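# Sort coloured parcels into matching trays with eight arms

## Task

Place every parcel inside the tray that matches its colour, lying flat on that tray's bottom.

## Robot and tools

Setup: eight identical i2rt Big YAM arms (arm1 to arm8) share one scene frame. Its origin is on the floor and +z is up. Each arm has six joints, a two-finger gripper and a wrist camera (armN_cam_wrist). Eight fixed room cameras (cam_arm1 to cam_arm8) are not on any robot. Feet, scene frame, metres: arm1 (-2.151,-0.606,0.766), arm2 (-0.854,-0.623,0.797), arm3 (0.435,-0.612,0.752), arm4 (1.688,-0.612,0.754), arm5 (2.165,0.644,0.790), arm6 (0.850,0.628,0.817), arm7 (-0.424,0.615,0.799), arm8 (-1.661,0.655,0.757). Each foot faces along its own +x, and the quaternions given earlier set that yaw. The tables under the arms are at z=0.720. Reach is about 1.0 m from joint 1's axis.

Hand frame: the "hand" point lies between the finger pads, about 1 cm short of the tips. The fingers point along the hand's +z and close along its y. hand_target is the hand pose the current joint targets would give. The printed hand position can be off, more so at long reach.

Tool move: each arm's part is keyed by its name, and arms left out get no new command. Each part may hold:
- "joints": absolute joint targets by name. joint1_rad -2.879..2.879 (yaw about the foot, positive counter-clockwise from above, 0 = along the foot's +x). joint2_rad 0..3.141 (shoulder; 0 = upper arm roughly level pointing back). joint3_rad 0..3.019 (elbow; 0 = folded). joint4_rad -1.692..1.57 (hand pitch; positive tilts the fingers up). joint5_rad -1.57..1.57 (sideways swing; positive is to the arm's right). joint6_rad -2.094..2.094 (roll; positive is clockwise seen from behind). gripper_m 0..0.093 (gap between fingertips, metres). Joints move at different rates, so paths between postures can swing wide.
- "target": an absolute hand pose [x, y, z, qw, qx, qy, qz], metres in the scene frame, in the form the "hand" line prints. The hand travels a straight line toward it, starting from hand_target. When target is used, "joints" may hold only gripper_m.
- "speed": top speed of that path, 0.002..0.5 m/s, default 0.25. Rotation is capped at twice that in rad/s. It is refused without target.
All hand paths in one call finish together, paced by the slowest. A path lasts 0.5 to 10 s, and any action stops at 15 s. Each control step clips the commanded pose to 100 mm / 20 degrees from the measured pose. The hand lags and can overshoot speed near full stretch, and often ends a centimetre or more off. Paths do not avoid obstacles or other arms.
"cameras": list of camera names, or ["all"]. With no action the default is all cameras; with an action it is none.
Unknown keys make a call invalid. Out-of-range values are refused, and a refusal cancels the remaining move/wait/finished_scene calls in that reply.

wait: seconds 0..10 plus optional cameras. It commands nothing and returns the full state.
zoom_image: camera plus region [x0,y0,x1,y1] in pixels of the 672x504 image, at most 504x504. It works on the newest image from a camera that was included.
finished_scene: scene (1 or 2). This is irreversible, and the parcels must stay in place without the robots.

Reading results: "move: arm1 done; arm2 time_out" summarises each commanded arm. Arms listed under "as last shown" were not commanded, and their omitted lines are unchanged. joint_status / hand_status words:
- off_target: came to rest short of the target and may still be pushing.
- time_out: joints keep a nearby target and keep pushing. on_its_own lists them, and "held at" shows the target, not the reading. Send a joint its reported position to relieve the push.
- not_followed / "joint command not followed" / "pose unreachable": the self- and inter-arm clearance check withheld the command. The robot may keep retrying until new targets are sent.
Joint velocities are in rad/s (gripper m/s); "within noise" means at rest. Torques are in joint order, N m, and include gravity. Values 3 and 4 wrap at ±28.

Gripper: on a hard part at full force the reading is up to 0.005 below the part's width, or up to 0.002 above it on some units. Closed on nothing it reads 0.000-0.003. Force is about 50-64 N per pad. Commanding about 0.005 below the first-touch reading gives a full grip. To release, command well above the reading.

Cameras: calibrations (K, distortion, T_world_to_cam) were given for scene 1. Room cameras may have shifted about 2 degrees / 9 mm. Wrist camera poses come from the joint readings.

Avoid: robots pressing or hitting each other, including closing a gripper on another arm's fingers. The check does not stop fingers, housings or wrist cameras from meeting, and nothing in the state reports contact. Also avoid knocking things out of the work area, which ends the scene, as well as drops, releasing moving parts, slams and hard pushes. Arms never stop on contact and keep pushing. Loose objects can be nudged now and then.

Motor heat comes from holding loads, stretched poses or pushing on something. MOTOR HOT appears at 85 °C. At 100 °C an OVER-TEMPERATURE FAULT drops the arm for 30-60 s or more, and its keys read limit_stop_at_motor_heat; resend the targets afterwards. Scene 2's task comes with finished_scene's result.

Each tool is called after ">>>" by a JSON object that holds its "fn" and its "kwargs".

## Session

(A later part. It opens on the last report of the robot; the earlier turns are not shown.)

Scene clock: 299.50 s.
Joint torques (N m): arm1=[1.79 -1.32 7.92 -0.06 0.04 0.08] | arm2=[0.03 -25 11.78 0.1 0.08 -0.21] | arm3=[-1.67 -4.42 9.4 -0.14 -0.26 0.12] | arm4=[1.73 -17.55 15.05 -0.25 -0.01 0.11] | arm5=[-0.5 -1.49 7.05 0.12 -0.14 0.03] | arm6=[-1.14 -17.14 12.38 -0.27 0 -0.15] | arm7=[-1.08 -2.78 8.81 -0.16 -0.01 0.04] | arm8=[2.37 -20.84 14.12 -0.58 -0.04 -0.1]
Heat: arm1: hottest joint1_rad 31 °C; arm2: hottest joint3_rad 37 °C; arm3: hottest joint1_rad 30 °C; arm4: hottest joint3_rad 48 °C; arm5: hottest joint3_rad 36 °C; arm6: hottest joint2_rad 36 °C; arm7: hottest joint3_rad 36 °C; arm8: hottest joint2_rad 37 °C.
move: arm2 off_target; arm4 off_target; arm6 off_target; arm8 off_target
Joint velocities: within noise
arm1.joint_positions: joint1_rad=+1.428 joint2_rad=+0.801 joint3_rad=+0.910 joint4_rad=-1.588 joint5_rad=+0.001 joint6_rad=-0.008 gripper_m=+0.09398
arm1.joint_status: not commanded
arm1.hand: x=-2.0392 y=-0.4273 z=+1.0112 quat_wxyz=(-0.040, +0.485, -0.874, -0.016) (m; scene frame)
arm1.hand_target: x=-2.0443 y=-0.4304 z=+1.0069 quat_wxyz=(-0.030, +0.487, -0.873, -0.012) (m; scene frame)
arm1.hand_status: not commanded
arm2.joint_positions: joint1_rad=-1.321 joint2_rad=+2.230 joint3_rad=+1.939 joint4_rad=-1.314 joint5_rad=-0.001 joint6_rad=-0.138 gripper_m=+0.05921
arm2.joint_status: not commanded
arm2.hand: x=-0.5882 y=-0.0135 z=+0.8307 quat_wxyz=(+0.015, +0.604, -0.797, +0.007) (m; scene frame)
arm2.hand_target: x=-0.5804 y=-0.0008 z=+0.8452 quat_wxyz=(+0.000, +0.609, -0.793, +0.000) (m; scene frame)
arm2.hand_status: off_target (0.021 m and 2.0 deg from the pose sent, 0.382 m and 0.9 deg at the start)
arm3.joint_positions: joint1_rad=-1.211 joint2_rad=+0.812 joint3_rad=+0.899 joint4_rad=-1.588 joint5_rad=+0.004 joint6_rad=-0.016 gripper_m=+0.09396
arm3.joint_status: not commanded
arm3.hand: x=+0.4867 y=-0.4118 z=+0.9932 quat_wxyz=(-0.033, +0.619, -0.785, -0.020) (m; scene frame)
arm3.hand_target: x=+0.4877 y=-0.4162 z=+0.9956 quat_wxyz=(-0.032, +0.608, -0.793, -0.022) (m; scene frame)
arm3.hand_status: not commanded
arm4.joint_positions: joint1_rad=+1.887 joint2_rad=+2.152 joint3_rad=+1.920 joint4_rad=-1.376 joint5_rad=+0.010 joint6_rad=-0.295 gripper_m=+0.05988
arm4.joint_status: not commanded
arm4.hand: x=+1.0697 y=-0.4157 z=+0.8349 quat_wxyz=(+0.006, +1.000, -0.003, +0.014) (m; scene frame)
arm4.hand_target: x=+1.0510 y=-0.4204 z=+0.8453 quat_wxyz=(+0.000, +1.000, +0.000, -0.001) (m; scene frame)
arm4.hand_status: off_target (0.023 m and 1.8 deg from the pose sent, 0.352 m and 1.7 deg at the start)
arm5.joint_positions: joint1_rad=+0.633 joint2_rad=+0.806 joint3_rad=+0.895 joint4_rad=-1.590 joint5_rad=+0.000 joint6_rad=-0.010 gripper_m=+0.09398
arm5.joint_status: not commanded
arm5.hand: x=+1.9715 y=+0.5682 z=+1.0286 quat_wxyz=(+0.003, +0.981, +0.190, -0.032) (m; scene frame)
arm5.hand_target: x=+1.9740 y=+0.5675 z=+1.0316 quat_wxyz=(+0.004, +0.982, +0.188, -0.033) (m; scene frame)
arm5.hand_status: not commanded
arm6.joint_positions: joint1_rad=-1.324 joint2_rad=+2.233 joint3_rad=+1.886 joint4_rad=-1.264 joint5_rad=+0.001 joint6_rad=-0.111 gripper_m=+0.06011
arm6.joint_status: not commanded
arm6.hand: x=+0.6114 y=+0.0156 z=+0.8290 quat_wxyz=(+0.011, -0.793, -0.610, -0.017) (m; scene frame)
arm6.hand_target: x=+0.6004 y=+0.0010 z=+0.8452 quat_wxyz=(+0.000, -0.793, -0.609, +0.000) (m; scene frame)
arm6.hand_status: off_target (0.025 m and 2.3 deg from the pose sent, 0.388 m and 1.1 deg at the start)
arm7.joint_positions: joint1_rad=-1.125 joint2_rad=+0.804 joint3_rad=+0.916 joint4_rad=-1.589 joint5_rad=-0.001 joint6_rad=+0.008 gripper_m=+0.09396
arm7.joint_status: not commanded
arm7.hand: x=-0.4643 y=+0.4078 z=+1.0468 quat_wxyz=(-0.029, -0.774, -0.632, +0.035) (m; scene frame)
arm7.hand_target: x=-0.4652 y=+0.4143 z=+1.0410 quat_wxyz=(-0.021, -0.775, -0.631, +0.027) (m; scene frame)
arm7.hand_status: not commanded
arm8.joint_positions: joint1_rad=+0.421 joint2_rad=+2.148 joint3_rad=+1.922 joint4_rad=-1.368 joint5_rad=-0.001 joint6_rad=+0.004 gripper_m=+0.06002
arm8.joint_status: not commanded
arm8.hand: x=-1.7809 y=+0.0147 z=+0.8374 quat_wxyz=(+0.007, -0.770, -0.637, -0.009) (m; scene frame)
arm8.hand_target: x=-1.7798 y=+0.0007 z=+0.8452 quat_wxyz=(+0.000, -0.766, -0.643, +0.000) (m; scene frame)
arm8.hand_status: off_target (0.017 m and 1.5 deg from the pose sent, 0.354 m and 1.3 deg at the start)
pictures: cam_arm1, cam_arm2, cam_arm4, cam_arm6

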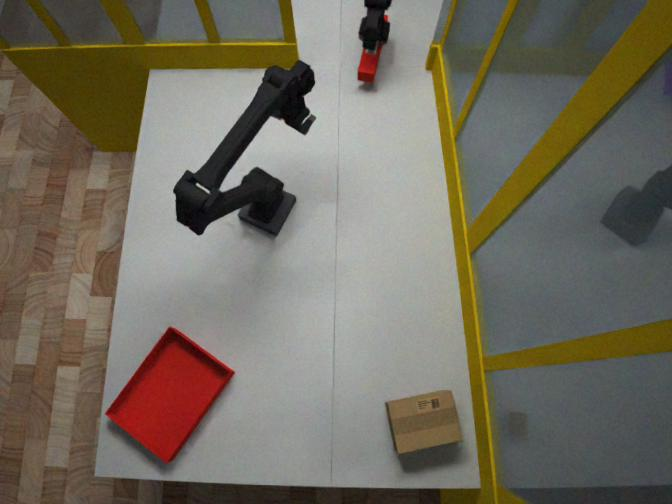

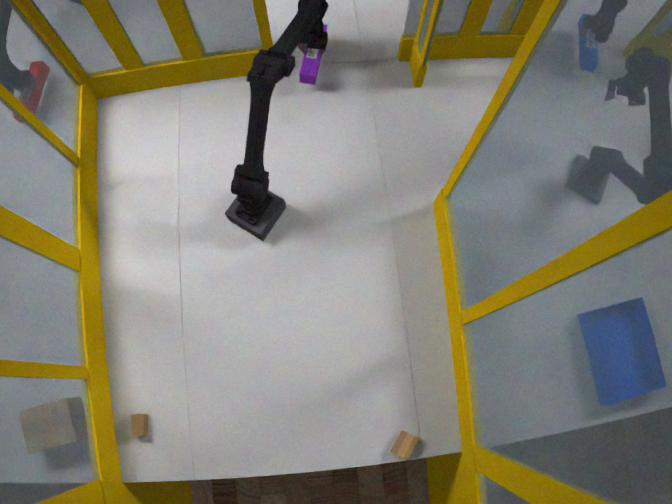

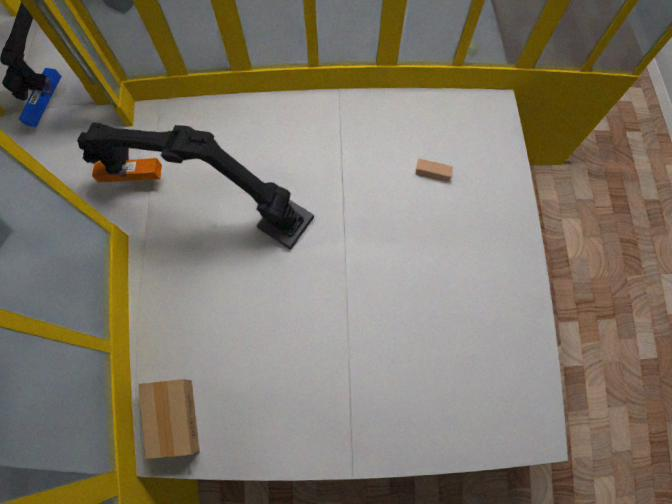

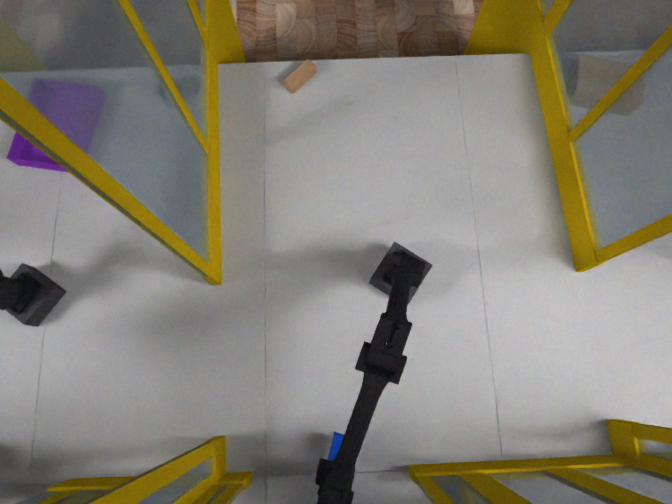

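>>> {"fn": "move", "kwargs": {"arm2": {"target":[-0.58,0.0,0.766,0,-0.609,0.793,0],"speed":0.1}, "arm4": {"target":[1.055,-0.42,0.766,0,1,0,0],"speed":0.1}, "arm6": {"target":[0.60,0.005,0.764,0,0.793,0.609,0],"speed":0.1}, "arm8": {"target":[-1.78,0.005,0.766,0,0.766,0.643,0],"speed":0.1}}}

>>> {"fn": "move", "kwargs": {"arm2": {"joints":{"gripper_m":0.093}}, "arm4": {"joints":{"gripper_m":0.093}}, "arm6": {"joints":{"gripper_m":0.093}}, "arm8": {"joints":{"gripper_m":0.093}}, "cameras": ["arm2_cam_wrist","arm4_cam_wrist","arm6_cam_wrist","arm8_cam_wrist"]}}

Scene clock: 310.47 s.
Joint torques (N m): arm1=[1.9 -1.14 7.86 0.01 0.01 0.07] | arm2=[0.03 -25.58 7.77 0.87 0.07 -0.2] | arm3=[-1.44 -4.42 9.39 -0.13 -0.26 0.12] | arm4=[1.44 -18.2 9.63 0.73 -0.02 0.08] | arm5=[-0.26 -1.26 7.23 0.17 -0.15 0.09] | arm6=[-1.26 -17.49 7.95 0.44 -0.01 -0.17] | arm7=[-0.97 -2.73 8.84 -0.1 -0.01 0.04] | arm8=[2.14 -20.89 9.17 0.27 -0.03 -0.09]
Heat: arm1: hottest joint1_rad 31 °C; arm2: hottest joint2_rad 38 °C; arm3: hottest joint1_rad 30 °C; arm4: hottest joint3_rad 47 °C; arm5: hottest joint3_rad 36 °C; arm6: hottest joint3_rad 36 °C; arm7: hottest joint3_rad 36 °C; arm8: hottest joint3_rad 37 °C.
move: arm2 done; arm4 off_target; arm6 done; arm8 done
Joint velocities: within noise
arm1, arm3, arm5, arm7: as last shown
arm2.joint_positions: joint1_rad=-1.321 joint2_rad=+2.308 joint3_rad=+1.917 joint4_rad=-1.183 joint5_rad=-0.001 joint6_rad=-0.138 gripper_m=+0.05921
arm2.joint_status: not commanded
arm2.hand: x=-0.5826 y=-0.0006 z=+0.7718 quat_wxyz=(+0.001, +0.604, -0.797, +0.000) (m; scene frame)
arm2.hand_target: x=-0.5800 y=+0.0000 z=+0.7661 quat_wxyz=(+0.000, +0.609, -0.793, +0.000) (m; scene frame)
arm2.hand_status: done (0.006 m and 0.7 deg from the pose sent, 0.067 m and 2.0 deg at the start)
arm4.joint_positions: joint1_rad=+1.887 joint2_rad=+2.210 joint3_rad=+1.860 joint4_rad=-1.225 joint5_rad=+0.011 joint6_rad=-0.294 gripper_m=+0.05988
arm4.joint_status: not commanded
arm4.hand: x=+1.0585 y=-0.4128 z=+0.7762 quat_wxyz=(+0.000, +1.000, -0.004, -0.002) (m; scene frame)
arm4.hand_target: x=+1.0553 y=-0.4200 z=+0.7660 quat_wxyz=(+0.000, +1.000, +0.000, +0.000) (m; scene frame)
arm4.hand_status: off_target (0.013 m and 0.5 deg from the pose sent, 0.071 m and 1.8 deg at the start)
arm6.joint_positions: joint1_rad=-1.325 joint2_rad=+2.312 joint3_rad=+1.854 joint4_rad=-1.121 joint5_rad=+0.001 joint6_rad=-0.111 gripper_m=+0.06011
arm6.joint_status: not commanded
arm6.hand: x=+0.6067 y=+0.0059 z=+0.7667 quat_wxyz=(+0.002, -0.793, -0.609, -0.003) (m; scene frame)
arm6.hand_target: x=+0.6000 y=+0.0050 z=+0.7641 quat_wxyz=(+0.000, -0.793, -0.609, +0.000) (m; scene frame)
arm6.hand_status: done (0.007 m and 0.4 deg from the pose sent, 0.067 m and 2.3 deg at the start)
arm8.joint_positions: joint1_rad=+0.421 joint2_rad=+2.204 joint3_rad=+1.851 joint4_rad=-1.215 joint5_rad=-0.001 joint6_rad=+0.002 gripper_m=+0.06002
arm8.joint_status: not commanded
arm8.hand: x=-1.7824 y=+0.0070 z=+0.7755 quat_wxyz=(-0.002, -0.770, -0.638, +0.001) (m; scene frame)
arm8.hand_target: x=-1.7799 y=+0.0051 z=+0.7661 quat_wxyz=(+0.000, -0.766, -0.643, +0.000) (m; scene frame)
arm8.hand_status: done (0.010 m and 0.8 deg from the pose sent, 0.072 m and 1.5 deg at the start)
camera_calibration:
arm1_cam_wrist: T_world_to_cam=[[0.839802, -0.542876, 0.00436157, 1.47717], [-0.471329, -0.725088, 0.502091, -1.77394], [-0.269411, -0.423713, -0.864804, 0.270617], [0, 0, 0, 1]] pos_world=[-2.00373, -0.369679, 1.11827]
arm2_cam_wrist: T_world_to_cam=[[0.961451, -0.274791, 0.0100718, 0.550956], [-0.228553, -0.778234, 0.584906, -0.580598], [-0.152889, -0.564661, -0.811038, 0.657058], [0, 0, 0, 1]] pos_world=[-0.561959, 0.070571, 0.866946]
arm3_cam_wrist: T_world_to_cam=[[0.970948, -0.238589, 0.0183286, -0.590166], [-0.21335, -0.828459, 0.51782, -0.745807], [-0.108362, -0.506687, -0.855293, 0.81763], [0, 0, 0, 1]] pos_world=[0.502502, -0.344396, 1.09632]
arm4_cam_wrist: T_world_to_cam=[[-0.00618958, 0.999922, 0.0108397, 0.408329], [0.816406, -0.00120654, 0.577477, -1.30821], [0.577445, 0.0124239, -0.816335, 0.15236], [0, 0, 0, 1]] pos_world=[0.982577, -0.411769, 0.875411]
arm5_cam_wrist: T_world_to_cam=[[-0.361661, 0.932254, 0.0102026, 0.173904], [0.799881, 0.304649, 0.517087, -2.27432], [0.478948, 0.195171, -0.855872, -0.0506765], [0, 0, 0, 1]] pos_world=[1.90635, 0.540634, 1.13087]
arm6_cam_wrist: T_world_to_cam=[[-0.967975, 0.250951, 0.0069009, 0.579056], [0.208096, 0.786693, 0.581215, -0.570708], [0.140427, 0.564037, -0.813721, 0.659642], [0, 0, 0, 1]] pos_world=[0.586643, -0.0684056, 0.864472]
arm7_cam_wrist: T_world_to_cam=[[-0.982353, 0.186514, 0.0139458, -0.549975], [0.168997, 0.853198, 0.493451, -0.779635], [0.080137, 0.4871, -0.869662, 0.870197], [0, 0, 0, 1]] pos_world=[-0.478249, 0.343888, 1.14916]
arm8_cam_wrist: T_world_to_cam=[[-0.981435, 0.191426, -0.0118521, -1.7404], [0.147905, 0.794749, 0.588642, -0.194161], [0.122101, 0.575961, -0.808307, 0.960979], [0, 0, 0, 1]] pos_world=[-1.79671, -0.0660177, 0.87043]

Scene clock: 311.10 s.
Joint torques (N m): arm1=[2.2 -1.03 7.95 -0.03 0.04 0.06] | arm2=[0.03 -25.35 7.65 0.85 0.07 -0.21] | arm3=[-1.67 -4.37 9.4 -0.14 -0.26 0.12] | arm4=[1.44 -18.2 9.62 0.75 -0.02 0.08] | arm5=[0.09 -0.67 7.17 0.06 -0.16 0.06] | arm6=[-1.32 -17.38 7.92 0.44 -0.01 -0.16] | arm7=[-1.14 -2.78 8.85 -0.16 -0.01 0.04] | arm8=[2.2 -21.01 9.11 0.29 -0.02 -0.1]
Heat: arm1: hottest joint1_rad 31 °C; arm2: hottest joint2_rad 38 °C; arm3: hottest joint1_rad 30 °C; arm4: hottest joint3_rad 47 °C; arm5: hottest joint3_rad 36 °C; arm6: hottest joint2_rad 35 °C; arm7: hottest joint3_rad 36 °C; arm8: hottest joint3_rad 37 °C.
move: arm2 done; arm4 done; arm6 done; arm8 done
Joint velocities: within noise
arm1, arm3, arm5, arm7: as last shown
arm2.joint_positions: joint1_rad=-1.321 joint2_rad=+2.308 joint3_rad=+1.917 joint4_rad=-1.182 joint5_rad=-0.001 joint6_rad=-0.138 gripper_m=+0.09283
arm2.joint_status: all done
arm2.hand: x=-0.5825 y=-0.0005 z=+0.7718 quat_wxyz=(+0.001, +0.604, -0.797, -0.001) (m; scene frame)
arm2.hand_target: x=-0.5800 y=+0.0000 z=+0.7661 quat_wxyz=(+0.000, +0.609, -0.793, +0.000) (m; scene frame)
arm2.hand_status: not commanded
arm4.joint_positions: joint1_rad=+1.887 joint2_rad=+2.210 joint3_rad=+1.860 joint4_rad=-1.225 joint5_rad=+0.011 joint6_rad=-0.294 gripper_m=+0.09280
arm4.joint_status: all done
arm4.hand: x=+1.0585 y=-0.4128 z=+0.7762 quat_wxyz=(+0.000, +1.000, -0.004, -0.002) (m; scene frame)
arm4.hand_target: x=+1.0553 y=-0.4200 z=+0.7660 quat_wxyz=(+0.000, +1.000, +0.000, +0.000) (m; scene frame)
arm4.hand_status: not commanded
arm6.joint_positions: joint1_rad=-1.325 joint2_rad=+2.312 joint3_rad=+1.854 joint4_rad=-1.121 joint5_rad=+0.001 joint6_rad=-0.113 gripper_m=+0.09279
arm6.joint_status: all done
arm6.hand: x=+0.6067 y=+0.0059 z=+0.7667 quat_wxyz=(+0.002, -0.793, -0.610, -0.003) (m; scene frame)
arm6.hand_target: x=+0.6000 y=+0.0050 z=+0.7641 quat_wxyz=(+0.000, -0.793, -0.609, +0.000) (m; scene frame)
arm6.hand_status: not commanded
arm8.joint_positions: joint1_rad=+0.421 joint2_rad=+2.204 joint3_rad=+1.851 joint4_rad=-1.215 joint5_rad=-0.001 joint6_rad=+0.002 gripper_m=+0.09283
arm8.joint_status: all done
arm8.hand: x=-1.7824 y=+0.0070 z=+0.7755 quat_wxyz=(-0.002, -0.770, -0.638, +0.001) (m; scene frame)
arm8.hand_target: x=-1.7799 y=+0.0051 z=+0.7661 quat_wxyz=(+0.000, -0.766, -0.643, +0.000) (m; scene frame)
arm8.hand_status: not commanded
pictures: arm2_cam_wrist, arm4_cam_wrist, arm6_cam_wrist, arm8_cam_wrist
camera_calibration:
arm2_cam_wrist: T_world_to_cam=[[0.961447, -0.274803, 0.0101294, 0.550931], [-0.228641, -0.778389, 0.584666, -0.580408], [-0.152783, -0.564442, -0.811211, 0.657388], [0, 0, 0, 1]] pos_world=[-0.561958, 0.0706715, 0.867045]
arm4_cam_wrist: T_world_to_cam=[[-0.00618958, 0.999922, 0.0108397, 0.408329], [0.816406, -0.00120654, 0.577477, -1.30821], [0.577445, 0.0124239, -0.816335, 0.15236], [0, 0, 0, 1]] pos_world=[0.982577, -0.411769, 0.875411]
arm6_cam_wrist: T_world_to_cam=[[-0.968347, 0.249513, 0.00684173, 0.579349], [0.206896, 0.787015, 0.581207, -0.569916], [0.139634, 0.564225, -0.813727, 0.660168], [0, 0, 0, 1]] pos_world=[0.586743, -0.0685063, 0.864472]
arm8_cam_wrist: T_world_to_cam=[[-0.98152, 0.190998, -0.0117793, -1.74065], [0.147596, 0.794785, 0.588669, -0.194738], [0.121797, 0.576052, -0.808288, 0.960422], [0, 0, 0, 1]] pos_world=[-1.79671, -0.0660176, 0.87043]

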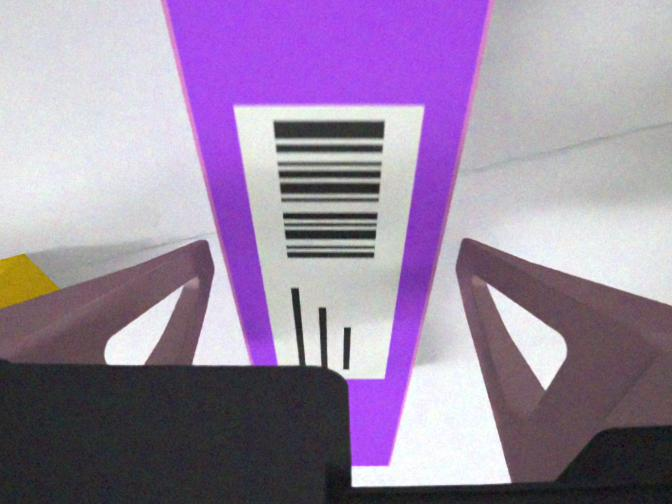

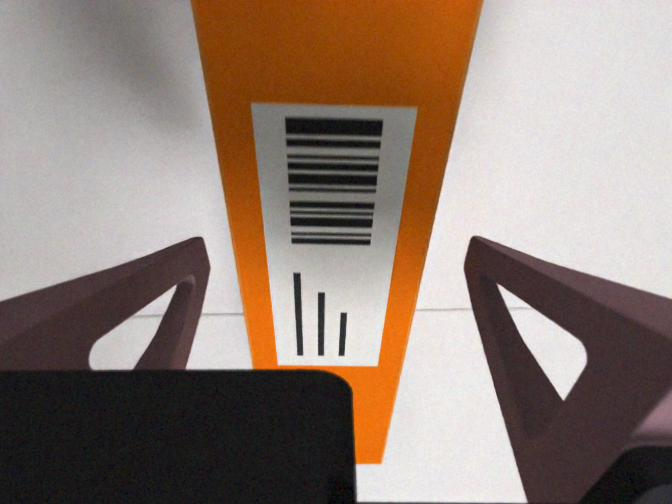

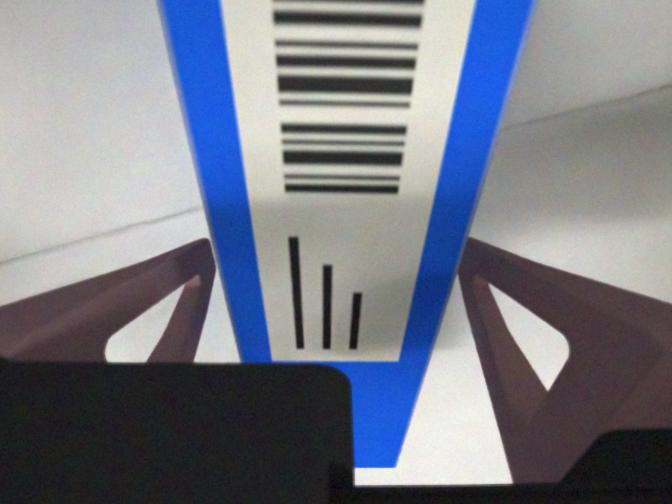

